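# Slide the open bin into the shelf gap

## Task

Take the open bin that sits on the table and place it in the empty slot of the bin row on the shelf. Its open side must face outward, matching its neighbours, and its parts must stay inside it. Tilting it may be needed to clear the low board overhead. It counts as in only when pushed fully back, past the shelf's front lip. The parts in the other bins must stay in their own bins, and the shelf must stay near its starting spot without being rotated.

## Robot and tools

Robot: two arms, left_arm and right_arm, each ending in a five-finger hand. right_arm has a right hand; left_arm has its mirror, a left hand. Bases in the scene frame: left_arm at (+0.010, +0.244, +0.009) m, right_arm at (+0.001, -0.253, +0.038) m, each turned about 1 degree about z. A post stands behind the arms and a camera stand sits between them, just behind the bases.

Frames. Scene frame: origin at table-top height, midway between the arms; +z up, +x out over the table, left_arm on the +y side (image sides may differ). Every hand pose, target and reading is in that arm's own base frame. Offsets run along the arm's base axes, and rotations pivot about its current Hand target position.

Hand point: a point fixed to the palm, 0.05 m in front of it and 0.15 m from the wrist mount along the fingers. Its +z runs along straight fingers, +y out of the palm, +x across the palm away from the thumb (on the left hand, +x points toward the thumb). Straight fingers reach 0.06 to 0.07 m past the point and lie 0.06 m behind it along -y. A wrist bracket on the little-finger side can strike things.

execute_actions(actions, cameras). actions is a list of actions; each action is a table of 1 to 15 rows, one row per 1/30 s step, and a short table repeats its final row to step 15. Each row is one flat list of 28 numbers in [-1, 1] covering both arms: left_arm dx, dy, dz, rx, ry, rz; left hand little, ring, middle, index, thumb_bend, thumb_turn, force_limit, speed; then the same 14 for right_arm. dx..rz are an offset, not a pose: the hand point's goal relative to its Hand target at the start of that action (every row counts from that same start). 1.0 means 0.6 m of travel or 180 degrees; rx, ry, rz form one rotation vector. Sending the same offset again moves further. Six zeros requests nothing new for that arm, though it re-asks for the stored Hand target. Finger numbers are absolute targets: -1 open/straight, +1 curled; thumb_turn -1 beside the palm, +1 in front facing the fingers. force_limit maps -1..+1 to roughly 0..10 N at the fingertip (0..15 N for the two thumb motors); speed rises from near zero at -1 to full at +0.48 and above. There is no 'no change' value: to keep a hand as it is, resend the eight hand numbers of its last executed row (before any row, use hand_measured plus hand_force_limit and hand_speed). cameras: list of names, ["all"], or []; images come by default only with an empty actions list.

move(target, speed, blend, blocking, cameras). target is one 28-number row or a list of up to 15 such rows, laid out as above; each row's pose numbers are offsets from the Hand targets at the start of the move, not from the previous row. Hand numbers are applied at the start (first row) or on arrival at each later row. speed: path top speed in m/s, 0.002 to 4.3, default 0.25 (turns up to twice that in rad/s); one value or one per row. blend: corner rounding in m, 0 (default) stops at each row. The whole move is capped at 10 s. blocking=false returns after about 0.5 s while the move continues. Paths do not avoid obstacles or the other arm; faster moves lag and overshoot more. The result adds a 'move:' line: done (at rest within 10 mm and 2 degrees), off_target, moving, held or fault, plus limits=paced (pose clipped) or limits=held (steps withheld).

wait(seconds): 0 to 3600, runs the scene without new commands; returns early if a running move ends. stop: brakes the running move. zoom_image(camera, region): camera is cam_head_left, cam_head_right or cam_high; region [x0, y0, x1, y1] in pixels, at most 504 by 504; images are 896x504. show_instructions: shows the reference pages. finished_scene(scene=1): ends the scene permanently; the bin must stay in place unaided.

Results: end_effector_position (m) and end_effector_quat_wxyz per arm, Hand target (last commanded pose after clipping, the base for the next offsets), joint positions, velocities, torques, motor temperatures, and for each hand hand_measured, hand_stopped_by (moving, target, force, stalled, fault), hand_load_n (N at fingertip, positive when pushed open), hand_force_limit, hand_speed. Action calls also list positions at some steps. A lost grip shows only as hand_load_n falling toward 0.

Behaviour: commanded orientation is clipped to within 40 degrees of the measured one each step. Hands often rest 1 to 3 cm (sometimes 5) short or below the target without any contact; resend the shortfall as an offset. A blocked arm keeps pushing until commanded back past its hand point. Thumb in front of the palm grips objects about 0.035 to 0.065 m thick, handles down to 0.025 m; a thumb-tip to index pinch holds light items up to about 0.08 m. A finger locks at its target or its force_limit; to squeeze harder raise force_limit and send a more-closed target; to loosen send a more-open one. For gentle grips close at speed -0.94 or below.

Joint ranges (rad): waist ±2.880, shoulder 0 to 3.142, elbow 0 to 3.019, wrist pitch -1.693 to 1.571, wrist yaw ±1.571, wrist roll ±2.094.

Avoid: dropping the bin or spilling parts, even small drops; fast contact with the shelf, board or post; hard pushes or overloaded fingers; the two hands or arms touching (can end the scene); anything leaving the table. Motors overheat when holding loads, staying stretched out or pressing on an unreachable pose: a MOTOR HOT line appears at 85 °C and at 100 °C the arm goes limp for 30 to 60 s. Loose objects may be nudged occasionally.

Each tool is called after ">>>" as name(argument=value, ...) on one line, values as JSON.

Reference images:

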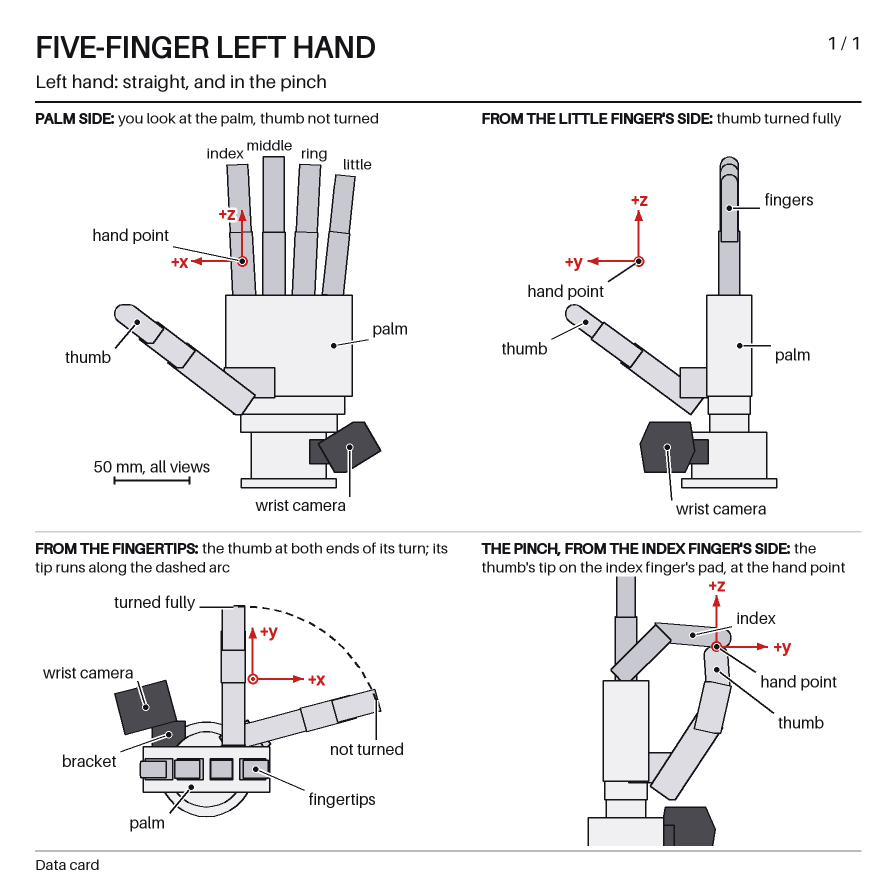

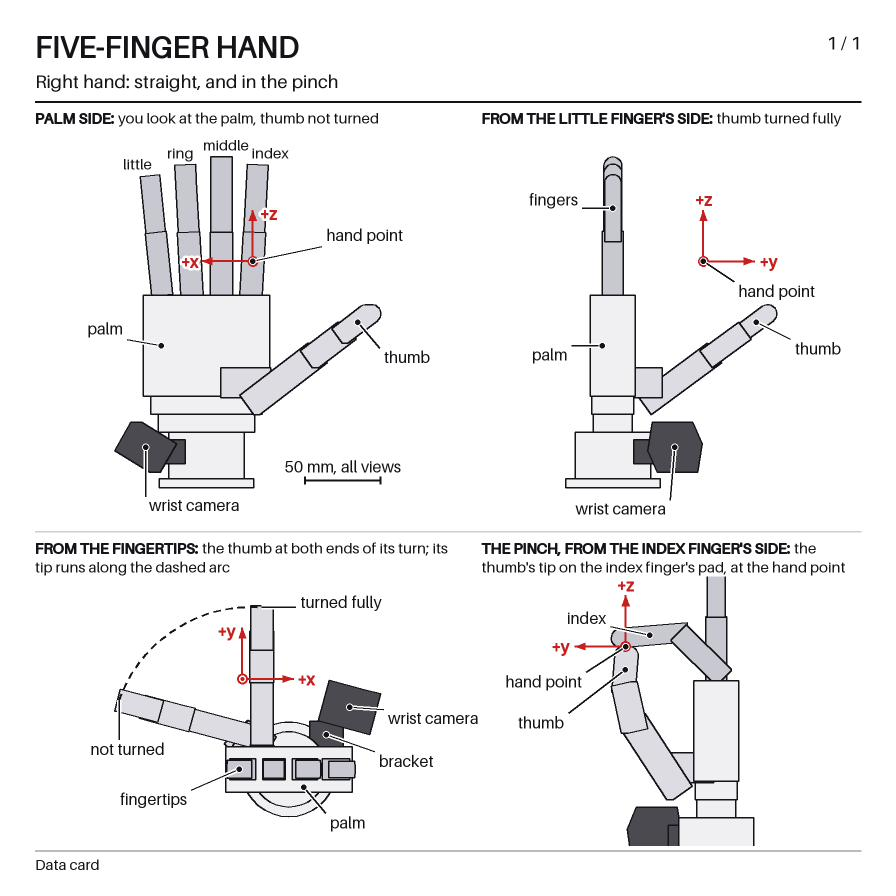

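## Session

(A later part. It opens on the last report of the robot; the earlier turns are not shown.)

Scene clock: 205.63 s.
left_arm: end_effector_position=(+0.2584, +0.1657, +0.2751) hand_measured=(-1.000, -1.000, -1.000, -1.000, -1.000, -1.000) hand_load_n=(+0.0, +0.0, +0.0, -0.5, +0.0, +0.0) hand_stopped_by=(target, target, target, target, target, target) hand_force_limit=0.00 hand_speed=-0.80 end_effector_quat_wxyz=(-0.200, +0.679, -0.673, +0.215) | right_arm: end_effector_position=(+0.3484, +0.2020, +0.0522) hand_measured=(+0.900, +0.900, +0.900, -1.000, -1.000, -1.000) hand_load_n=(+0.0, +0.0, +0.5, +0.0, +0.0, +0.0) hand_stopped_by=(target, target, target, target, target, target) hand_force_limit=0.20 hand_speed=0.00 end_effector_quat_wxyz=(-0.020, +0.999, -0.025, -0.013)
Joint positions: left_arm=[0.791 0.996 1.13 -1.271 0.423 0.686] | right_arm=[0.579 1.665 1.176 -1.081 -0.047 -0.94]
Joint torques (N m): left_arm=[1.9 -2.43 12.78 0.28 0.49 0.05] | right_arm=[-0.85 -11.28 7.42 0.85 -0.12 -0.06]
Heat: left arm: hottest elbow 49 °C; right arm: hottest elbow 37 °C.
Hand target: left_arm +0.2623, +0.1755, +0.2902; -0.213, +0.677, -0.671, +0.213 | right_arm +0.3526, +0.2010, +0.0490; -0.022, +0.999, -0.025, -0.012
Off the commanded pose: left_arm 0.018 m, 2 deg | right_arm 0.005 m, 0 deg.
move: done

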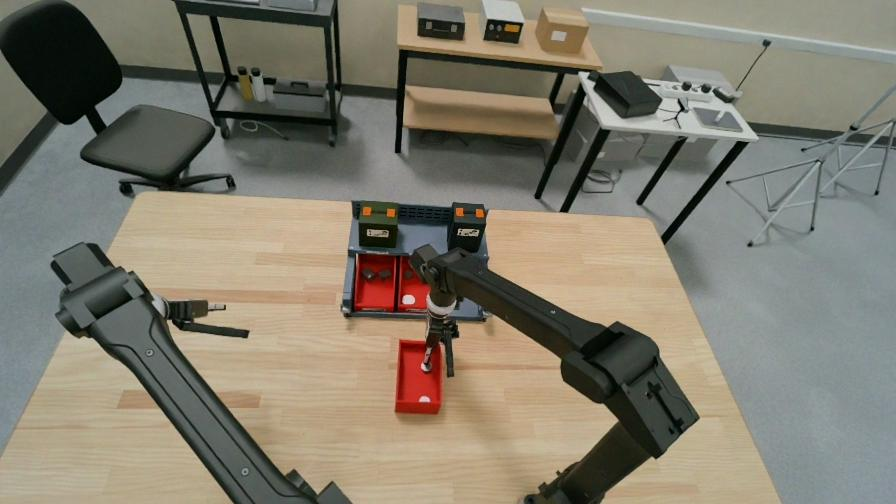

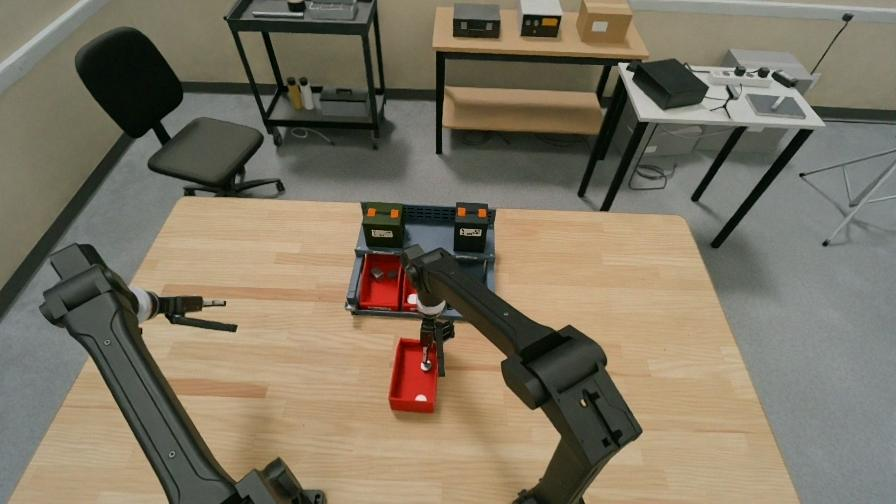

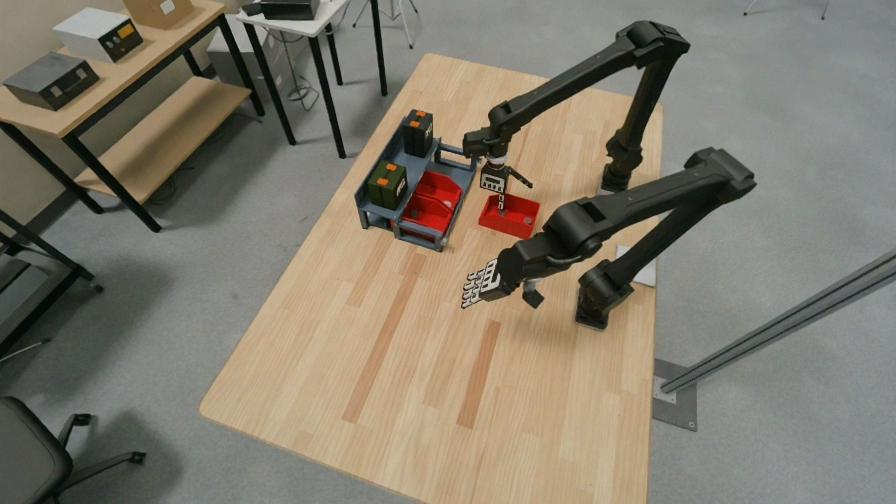

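>>> move(target=[[0,0,0,0,0,0,-1,-1,-1,-1,-1,-1,0,-0.8,-0.038,-0.073,0,0,0,-0.139,0.9,0.9,0.9,-1,-1,-1,0.2,0],[0,0,0,0,0,0,-1,-1,-1,-1,-1,-1,0,-0.8,-0.125,-0.137,0,0,0,-0.306,0.9,0.9,0.9,-1,-1,-1,0.2,0]], speed=0.1, blend=0.02, cameras=["all"])

>>> zoom_image(camera="cam_high", region=[440, 90, 580, 240])

>>> zoom_image(camera="cam_head_left", region=[380, 240, 540, 420])

Scene clock: 217.73 s.
left_arm: end_effector_position=(+0.2584, +0.1657, +0.2751) hand_measured=(-1.000, -1.000, -1.000, -1.000, -1.000, -1.000) hand_load_n=(+0.0, +0.0, +0.0, +0.0, +0.0, +0.0) hand_stopped_by=(target, target, target, target, target, target) hand_force_limit=0.00 hand_speed=-0.80 end_effector_quat_wxyz=(-0.200, +0.679, -0.673, +0.215) | right_arm: end_effector_position=(+0.2745, +0.1223, +0.0476) hand_measured=(+0.900, +0.900, +0.900, -1.000, -1.000, -1.000) hand_load_n=(+0.0, +0.0, +0.0, +0.0, -0.5, +0.5) hand_stopped_by=(target, target, target, target, target, target) hand_force_limit=0.20 hand_speed=0.00 end_effector_quat_wxyz=(-0.020, +0.879, -0.475, -0.008)
Joint positions: left_arm=[0.791 0.996 1.13 -1.271 0.423 0.686] | right_arm=[0.343 1.425 0.877 -1.003 -0.038 -0.236]
Joint torques (N m): left_arm=[1.9 -2.37 12.78 0.27 0.48 0.05] | right_arm=[-1.2 -8.94 6.79 0.85 0.09 0.11]
Heat: left arm: hottest elbow 49 °C; right arm: hottest elbow 36 °C.
Hand target: left_arm +0.2623, +0.1755, +0.2902; -0.213, +0.677, -0.671, +0.213 | right_arm +0.2776, +0.1189, +0.0491; -0.025, +0.875, -0.484, +0.000
Off the commanded pose: left_arm 0.018 m, 2 deg | right_arm 0.005 m, 2 deg.
move: done

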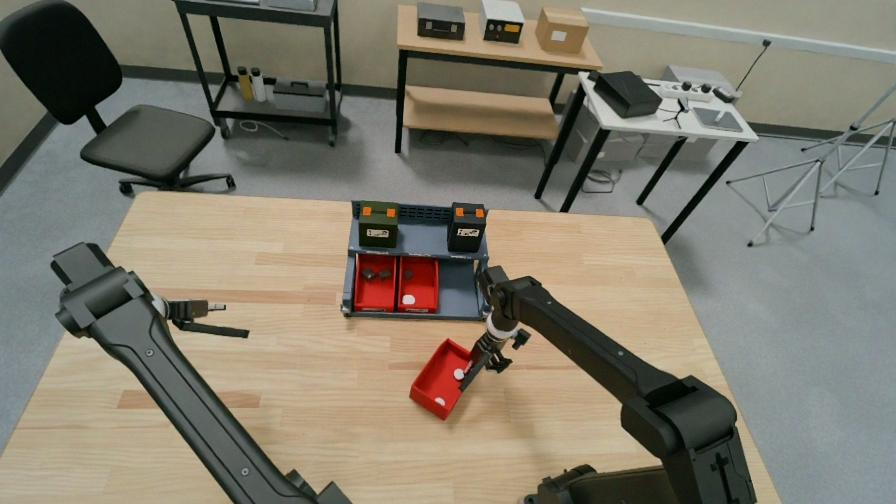

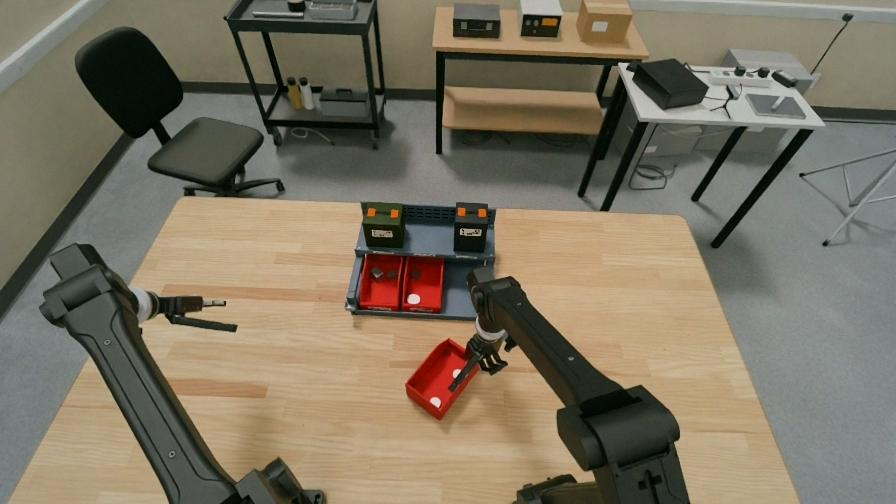

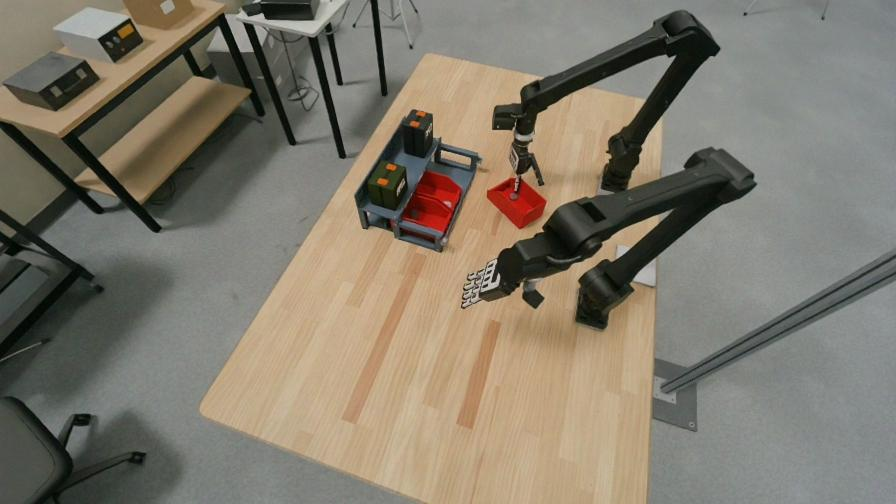

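Scaled by 3.360 from the camera's image (finer frame: 1280x720).

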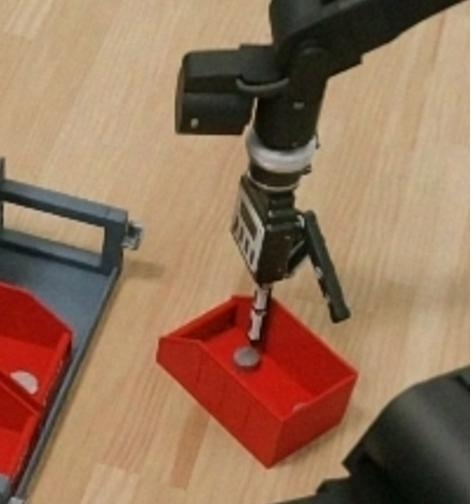

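Scaled by 2.800 from the camera's image (finer frame: 1280x720).

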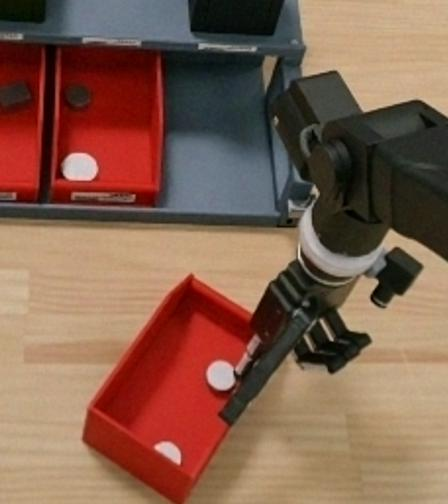

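>>> move(target=[[0,0,0,0,0,0,-1,-1,-1,-1,-1,-1,0,-0.8,-0.095,-0.023,0,0,0,-0.122,0.9,0.9,0.9,-1,-1,-1,0.2,0],[0,0,0,0,0,0,-1,-1,-1,-1,-1,-1,0,-0.8,-0.202,0.011,0,0,0,-0.261,0.9,0.9,0.9,-1,-1,-1,0.2,0]], speed=0.1, blend=0.02, cameras=["all"])

>>> zoom_image(camera="cam_high", region=[440, 90, 580, 240])

>>> zoom_image(camera="cam_head_left", region=[380, 280, 540, 460])

Scene clock: 235.80 s.
left_arm: end_effector_position=(+0.2584, +0.1657, +0.2751) hand_measured=(-1.000, -1.000, -1.000, -1.000, -1.000, -1.000) hand_load_n=(+0.0, +0.0, +0.0, +0.0, +0.0, +0.0) hand_stopped_by=(target, target, target, target, target, target) hand_force_limit=0.00 hand_speed=-0.80 end_effector_quat_wxyz=(-0.200, +0.679, -0.673, +0.215) | right_arm: end_effector_position=(+0.1608, +0.1247, +0.0487) hand_measured=(+0.900, +0.900, +0.900, -1.000, -1.000, -1.000) hand_load_n=(+0.0, +0.0, +0.0, +0.0, +0.0, +0.0) hand_stopped_by=(target, target, target, target, target, target) hand_force_limit=0.20 hand_speed=0.00 end_effector_quat_wxyz=(+0.026, -0.607, +0.794, -0.009)
Joint positions: left_arm=[0.791 0.996 1.13 -1.271 0.423 0.686] | right_arm=[0.364 0.975 0.532 -1.073 0.003 0.629]
Joint torques (N m): left_arm=[1.9 -2.43 12.77 0.27 0.48 0.05] | right_arm=[0.73 -2.26 7.21 0.24 0.02 0.08]
Heat: left arm: hottest elbow 49 °C; right arm: hottest elbow 36 °C.
Hand target: left_arm +0.2623, +0.1755, +0.2902; -0.213, +0.677, -0.671, +0.213 | right_arm +0.1563, +0.1253, +0.0490; +0.023, -0.609, +0.793, -0.009
Off the commanded pose: left_arm 0.018 m, 2 deg | right_arm 0.005 m, 0 deg.
move: done

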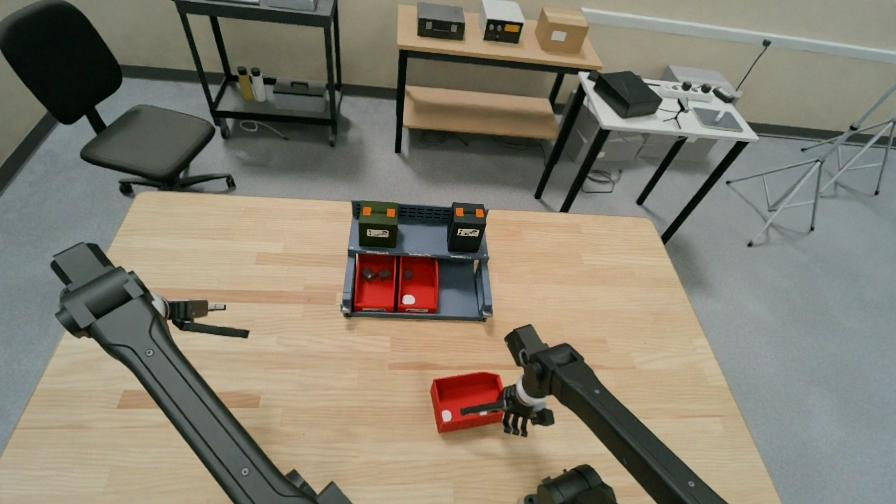

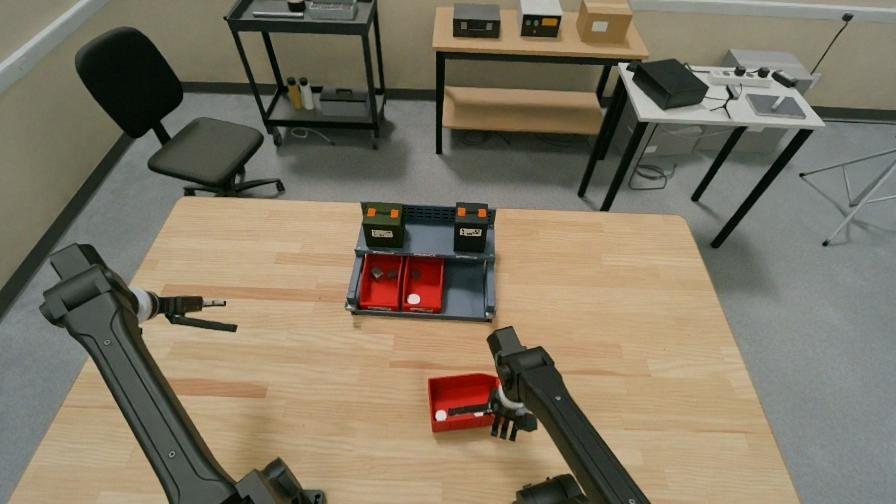

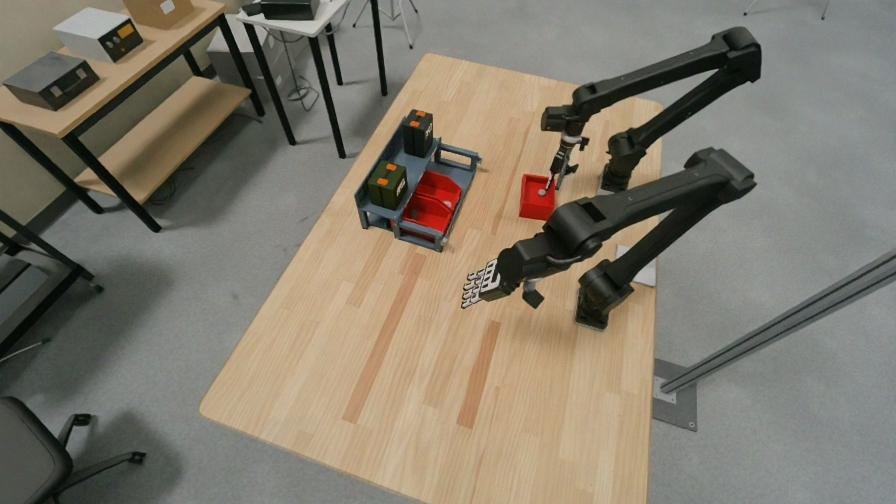

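Scaled by 3.360 from the camera's image (finer frame: 1280x720).

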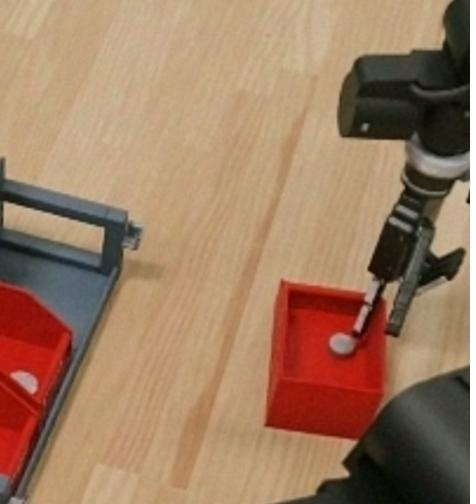

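Scaled by 2.800 from the camera's image (finer frame: 1280x720).

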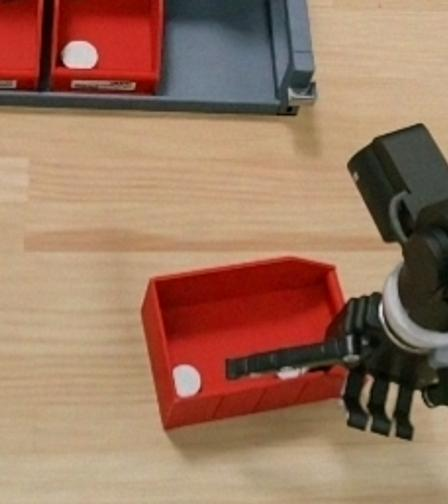

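>>> move(target=[[0,0,0,0,0,0,-1,-1,-1,-1,-1,-1,0,-0.8,0.02,0,0.02,0,0,0,0.9,0.9,0.9,-1,-1,-1,0.2,0],[0,0,0,0,0,0,-1,-1,-1,-1,-1,-1,0,-0.8,0.02,0,0.1,0,0,0,0.9,0.9,0.9,-1,-1,-1,0.2,0],[0,0,0,0,0,0,-1,-1,-1,-1,-1,-1,0,-0.8,0.088,0.172,0.1,0,0,0,0.9,0.9,0.9,-1,-1,-1,0.2,0]], speed=0.15, cameras=["all"])

>>> zoom_image(camera="cam_high", region=[440, 90, 620, 260])

>>> zoom_image(camera="cam_head_left", region=[380, 280, 540, 460])

Scene clock: 252.17 s.
left_arm: end_effector_position=(+0.2584, +0.1657, +0.2751) hand_measured=(-1.000, -1.000, -1.000, -1.000, -1.000, -1.000) hand_load_n=(+0.5, +0.0, +0.0, +0.0, +0.0, +0.0) hand_stopped_by=(target, target, target, target, target, target) hand_force_limit=0.00 hand_speed=-0.80 end_effector_quat_wxyz=(-0.200, +0.679, -0.673, +0.215) | right_arm: end_effector_position=(+0.1945, +0.2153, +0.0980) hand_measured=(+0.900, +0.900, +0.900, -1.000, -1.000, -1.000) hand_load_n=(+0.0, +0.5, +0.0, +0.0, +0.0, +0.0) hand_stopped_by=(target, target, target, target, target, target) hand_force_limit=0.20 hand_speed=0.00 end_effector_quat_wxyz=(+0.003, -0.609, +0.793, -0.007)
Joint positions: left_arm=[0.791 0.996 1.13 -1.271 0.423 0.686] | right_arm=[0.618 1.181 0.807 -1.191 0.014 0.879]
Joint torques (N m): left_arm=[1.9 -2.43 12.77 0.27 0.49 0.05] | right_arm=[0.5 -3.9 10.63 0.85 0.04 0.1]
Heat: left arm: hottest elbow 50 °C; right arm: hottest elbow 36 °C.
Hand target: left_arm +0.2623, +0.1755, +0.2902; -0.213, +0.677, -0.671, +0.213 | right_arm +0.2091, +0.2286, +0.1091; +0.023, -0.609, +0.793, -0.009
Off the commanded pose: left_arm 0.018 m, 2 deg | right_arm 0.023 m, 2 deg.
move: off_target (right_arm)

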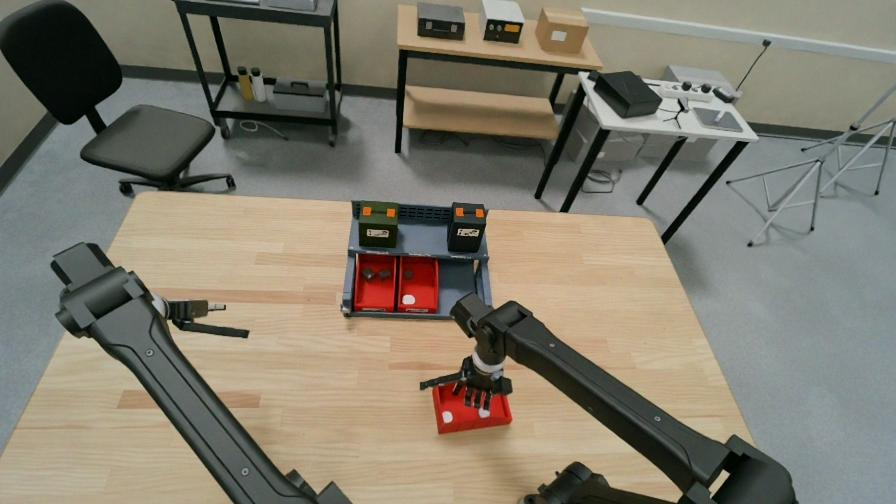

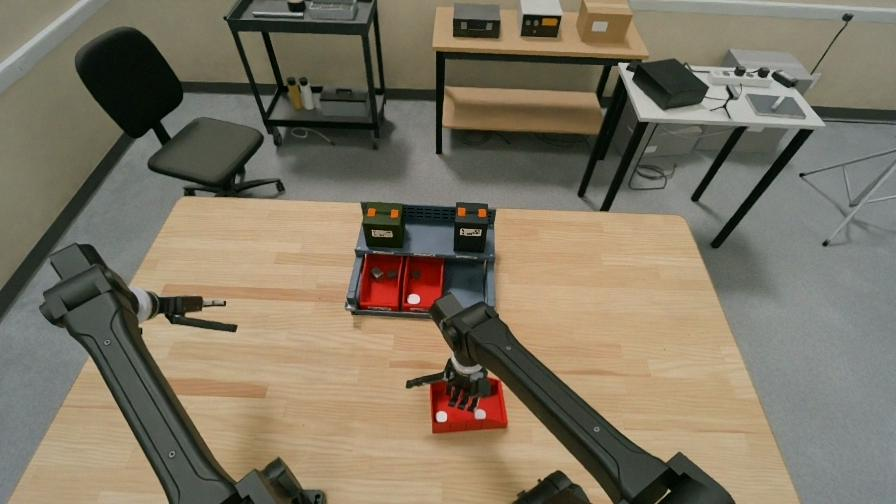

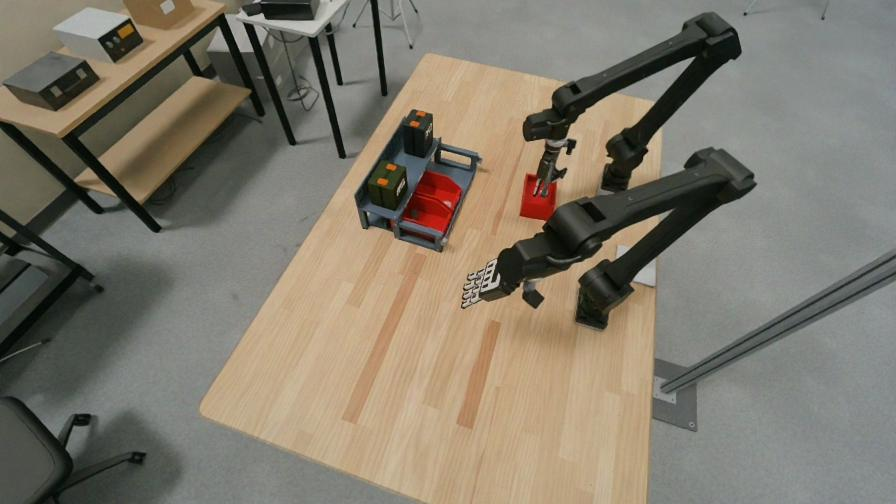

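Scaled by 2.800 from the camera's image (finer frame: 1280x720).

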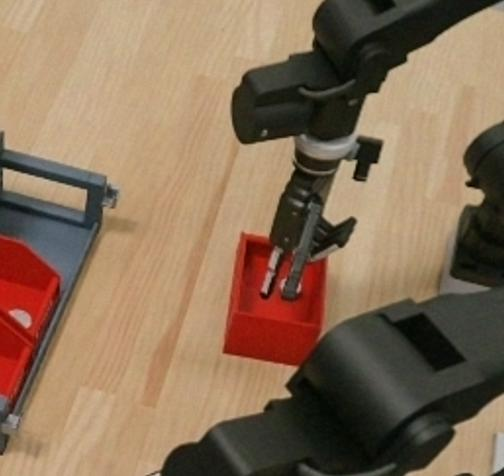

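Scaled by 2.800 from the camera's image (finer frame: 1280x720).

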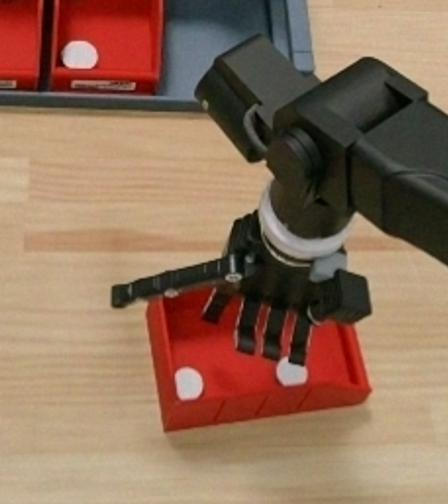

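>>> move(target=[0,0,0,0,0,0,-1,-1,-1,-1,-1,-1,0,-0.8,0,0,-0.1,0,0,0,0.9,0.9,0.9,-1,-1,-1,0.2,0], speed=0.1, cameras=["all"])

>>> zoom_image(camera="cam_high", region=[440, 90, 620, 260])

>>> zoom_image(camera="cam_head_left", region=[380, 280, 540, 460])

Scene clock: 257.00 s.
left_arm: end_effector_position=(+0.2584, +0.1657, +0.2751) hand_measured=(-1.000, -1.000, -1.000, -1.000, -1.000, -1.000) hand_load_n=(+0.0, +0.0, +0.0, +0.0, +0.0, -0.5) hand_stopped_by=(target, target, target, target, target, target) hand_force_limit=0.00 hand_speed=-0.80 end_effector_quat_wxyz=(-0.200, +0.679, -0.673, +0.215) | right_arm: end_effector_position=(+0.2093, +0.2258, +0.0523) hand_measured=(+0.900, +0.900, +0.900, -1.000, -1.000, -1.000) hand_load_n=(+0.0, +0.0, +0.0, +0.0, +0.0, +0.0) hand_stopped_by=(target, target, target, target, target, target) hand_force_limit=0.20 hand_speed=0.00 end_effector_quat_wxyz=(+0.023, -0.609, +0.793, -0.008)
Joint positions: left_arm=[0.791 0.996 1.13 -1.271 0.423 0.686] | right_arm=[0.618 1.264 0.743 -1.003 0.015 0.88]
Joint torques (N m): left_arm=[1.9 -2.49 12.77 0.27 0.49 0.05] | right_arm=[0.56 -4.66 7.13 0.92 0.03 0.11]
Heat: left arm: hottest elbow 50 °C; right arm: hottest elbow 36 °C.
Hand target: left_arm +0.2623, +0.1755, +0.2902; -0.213, +0.677, -0.671, +0.213 | right_arm +0.2091, +0.2286, +0.0491; +0.023, -0.609, +0.793, -0.009
Off the commanded pose: left_arm 0.018 m, 2 deg | right_arm 0.004 m, 0 deg.
move: done

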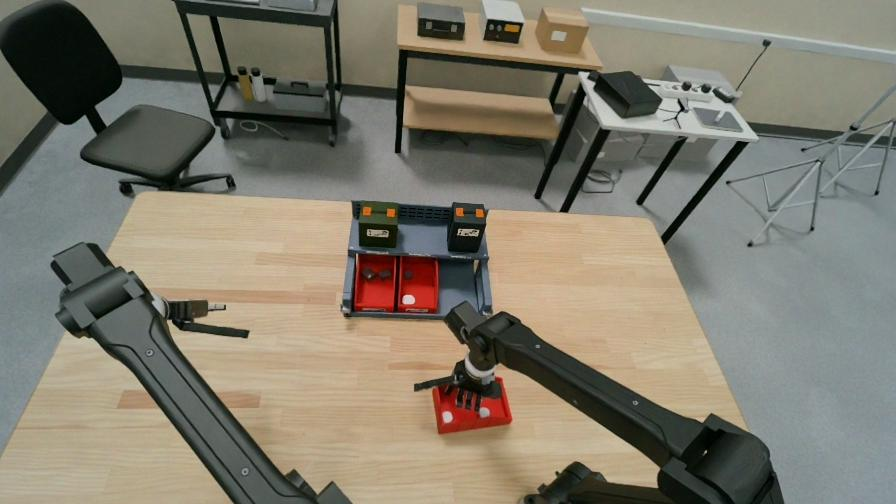

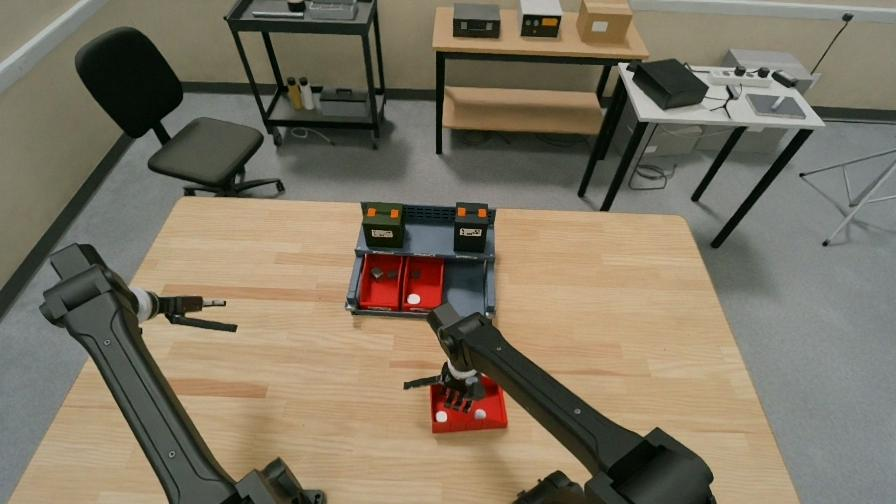

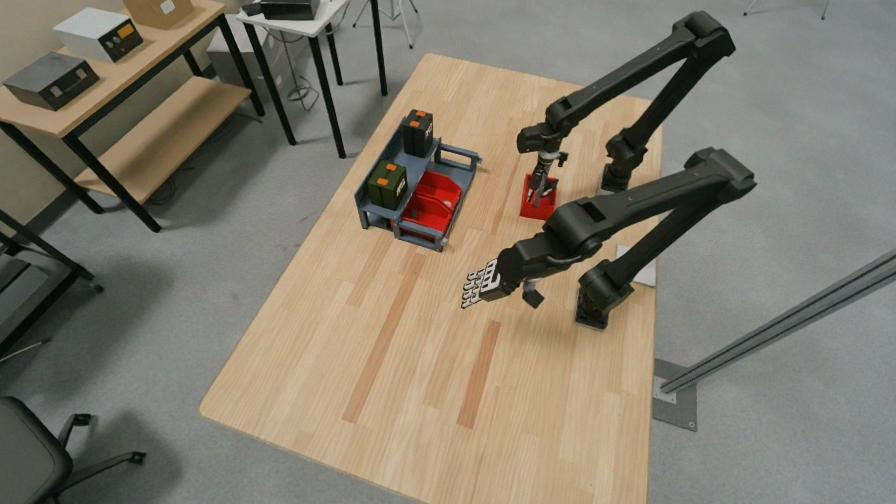

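Scaled by 2.800 from the camera's image (finer frame: 1280x720).

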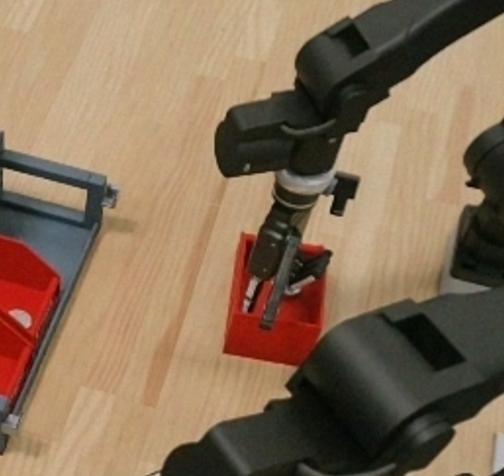

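Scaled by 2.800 from the camera's image (finer frame: 1280x720).

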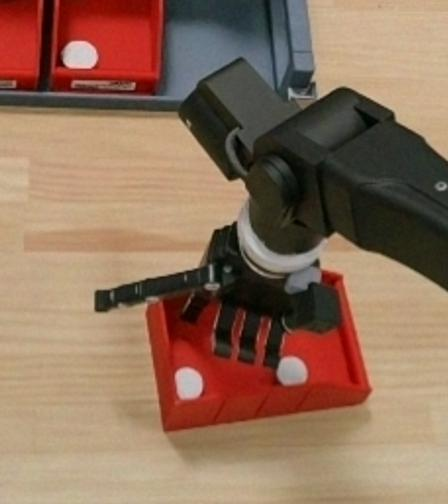

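>>> move(target=[[0,0,0,0,0,0,-1,-1,-1,-1,-1,-1,0,-0.8,0.113,0.052,0,0,0,-0.083,0.9,0.9,0.9,-1,-1,-1,0.2,0],[0,0,0,0,0,0,-1,-1,-1,-1,-1,-1,0,-0.8,0.202,0.028,0,0,0,-0.194,0.9,0.9,0.9,-1,-1,-1,0.2,0]], speed=0.1, blend=0.02, cameras=["all"])

>>> zoom_image(camera="cam_high", region=[440, 90, 620, 260])

>>> zoom_image(camera="cam_head_left", region=[380, 280, 540, 460])

Scene clock: 266.67 s.
left_arm: end_effector_position=(+0.2584, +0.1657, +0.2751) hand_measured=(-1.000, -1.000, -1.000, -1.000, -1.000, -1.000) hand_load_n=(+0.0, -0.5, +0.0, +0.0, +0.0, +0.0) hand_stopped_by=(target, target, target, target, target, target) hand_force_limit=0.00 hand_speed=-0.80 end_effector_quat_wxyz=(-0.200, +0.679, -0.673, +0.215) | right_arm: end_effector_position=(+0.3109, +0.2414, +0.0405) hand_measured=(+0.900, +0.900, +0.900, -1.000, -1.000, -1.000) hand_load_n=(+0.0, +0.0, +0.0, +0.0, +0.0, +0.0) hand_stopped_by=(target, target, target, target, target, target) hand_force_limit=0.20 hand_speed=0.00 end_effector_quat_wxyz=(+0.006, -0.354, +0.935, -0.015)
Joint positions: left_arm=[0.791 0.996 1.13 -1.271 0.423 0.686] | right_arm=[0.511 1.458 0.895 -1 0.032 1.358]
Joint torques (N m): left_arm=[1.9 -2.43 12.77 0.27 0.48 0.05] | right_arm=[-1.2 -7.18 9.87 0.47 0.11 0.12]
Heat: left arm: hottest elbow 50 °C; right arm: hottest elbow 37 °C.
Hand target: left_arm +0.2623, +0.1755, +0.2902; -0.213, +0.677, -0.671, +0.213 | right_arm +0.3304, +0.2454, +0.0491; +0.019, -0.343, +0.939, -0.016
Off the commanded pose: left_arm 0.018 m, 2 deg | right_arm 0.022 m, 2 deg.
move: off_target (right_arm)

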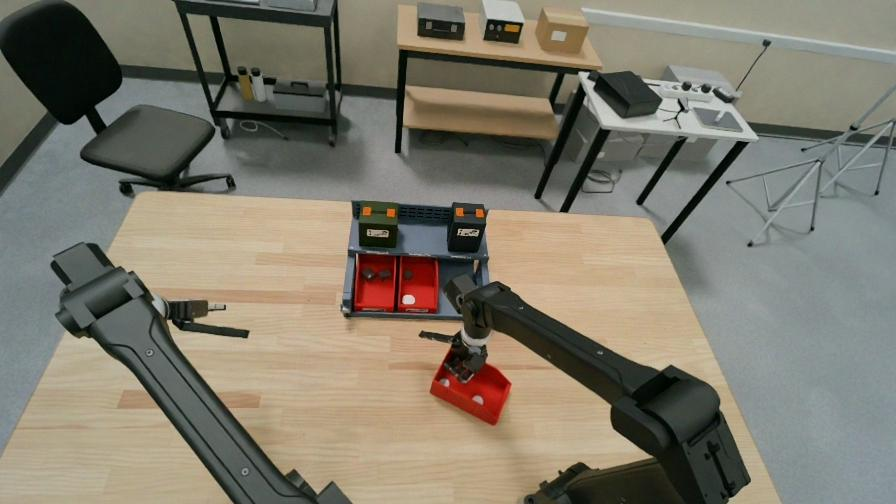

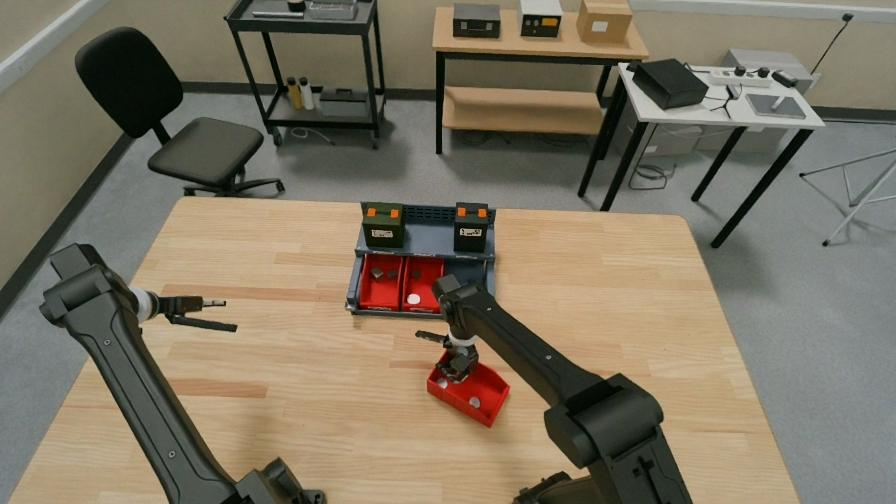

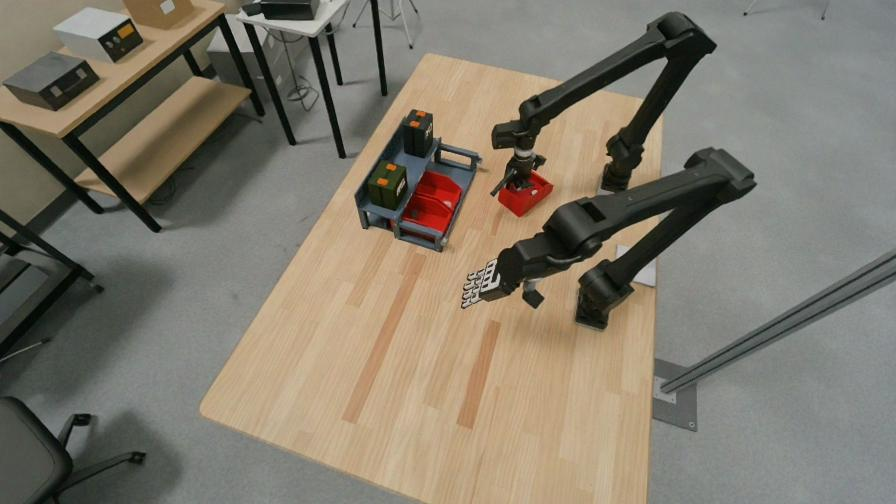

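Scaled by 2.800 from the camera's image (finer frame: 1280x720).

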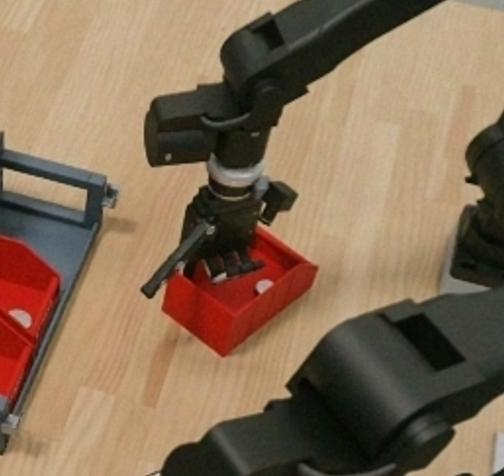

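Scaled by 2.800 from the camera's image (finer frame: 1280x720).

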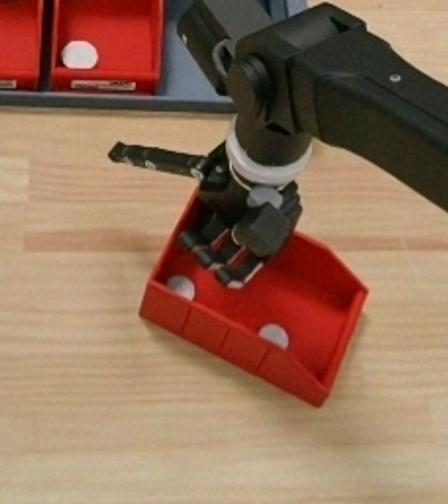

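>>> move(target=[[0,0,0,0,0,0,-1,-1,-1,-1,-1,-1,0,-0.8,0.037,-0.065,0.005,0,0,-0.03,0.9,0.9,0.9,-1,-1,-1,0.2,0],[0,0,0,0,0,0,-1,-1,-1,-1,-1,-1,0,-0.8,0.033,-0.147,0.005,0,0,-0.056,0.9,0.9,0.9,-1,-1,-1,0.2,0]], speed=0.1, blend=0.02, cameras=["all"])

>>> zoom_image(camera="cam_high", region=[440, 90, 620, 260])

>>> zoom_image(camera="cam_head_left", region=[380, 280, 540, 460])

Scene clock: 274.73 s.
left_arm: end_effector_position=(+0.2584, +0.1657, +0.2751) hand_measured=(-1.000, -1.000, -1.000, -1.000, -1.000, -1.000) hand_load_n=(+0.0, +0.0, +0.0, -0.5, +0.0, +0.0) hand_stopped_by=(target, target, target, target, target, target) hand_force_limit=0.00 hand_speed=-0.80 end_effector_quat_wxyz=(-0.200, +0.679, -0.673, +0.215) | right_arm: end_effector_position=(+0.3507, +0.1623, +0.0497) hand_measured=(+0.900, +0.900, +0.900, -1.000, -1.000, -1.000) hand_load_n=(+0.5, +0.0, +0.0, +0.0, +0.0, +0.0) hand_stopped_by=(target, target, target, target, target, target) hand_force_limit=0.20 hand_speed=0.00 end_effector_quat_wxyz=(+0.017, -0.261, +0.965, -0.016)
Joint positions: left_arm=[0.791 0.996 1.13 -1.271 0.423 0.686] | right_arm=[0.28 1.415 0.876 -1 0.033 1.322]
Joint torques (N m): left_arm=[1.9 -2.43 12.78 0.28 0.49 0.05] | right_arm=[-1.08 -8.88 6.94 0.42 0.02 -0.03]
Heat: left arm: hottest elbow 50 °C; right arm: hottest elbow 37 °C.
Hand target: left_arm +0.2623, +0.1755, +0.2902; -0.213, +0.677, -0.671, +0.213 | right_arm +0.3503, +0.1571, +0.0522; +0.018, -0.259, +0.966, -0.018
Off the commanded pose: left_arm 0.018 m, 2 deg | right_arm 0.006 m, 0 deg.
move: done

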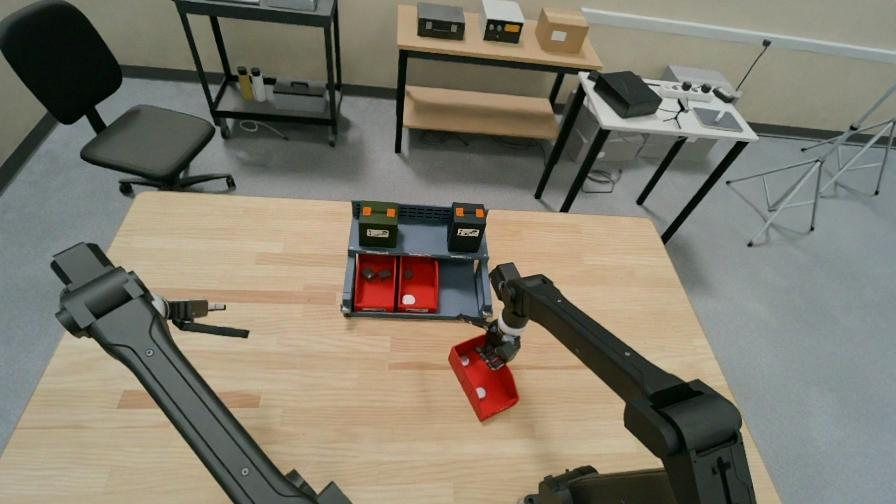

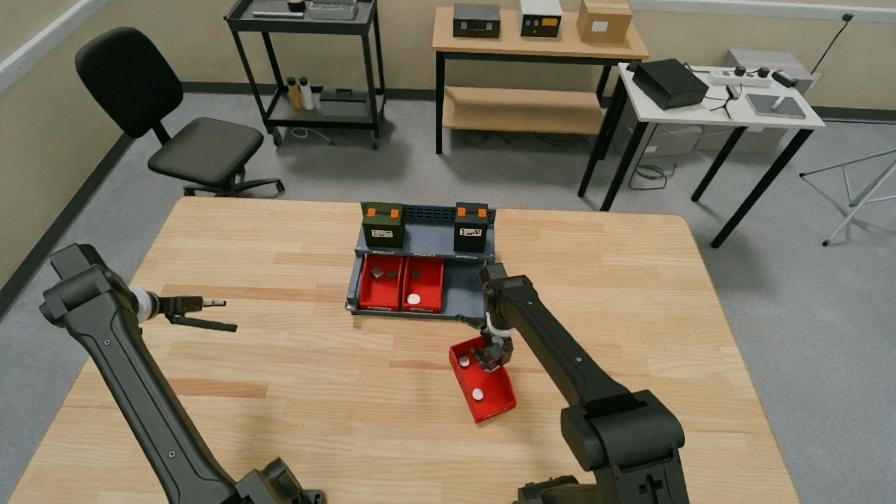

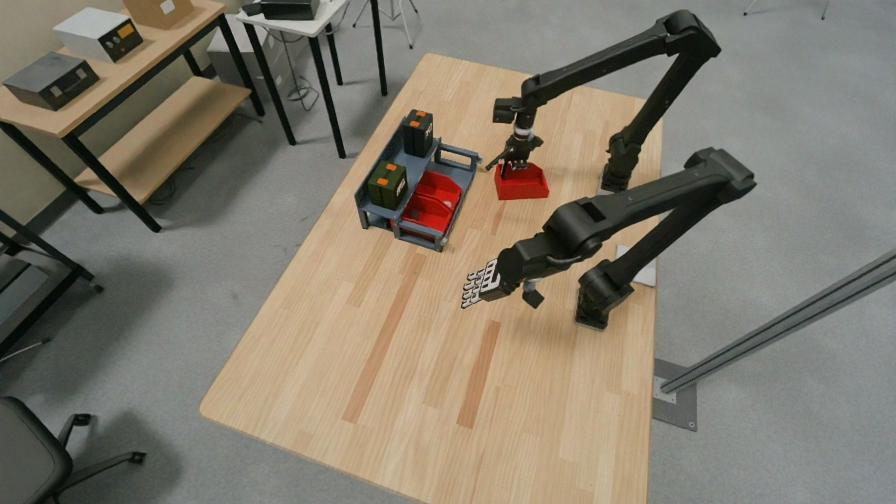

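Scaled by 2.800 from the camera's image (finer frame: 1280x720).

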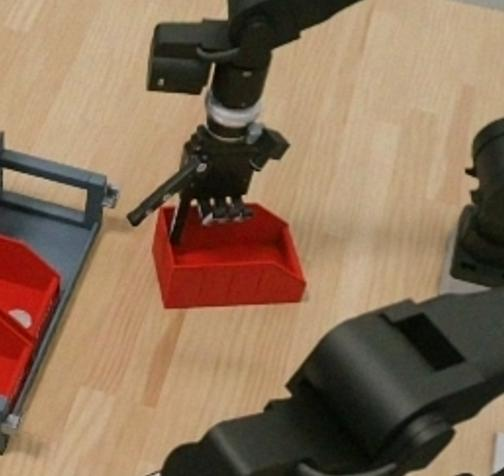

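Scaled by 2.800 from the camera's image (finer frame: 1280x720).

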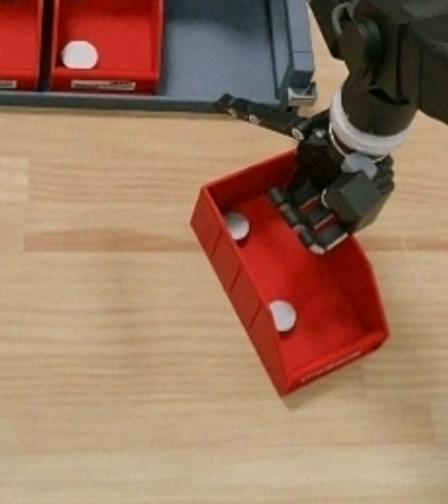

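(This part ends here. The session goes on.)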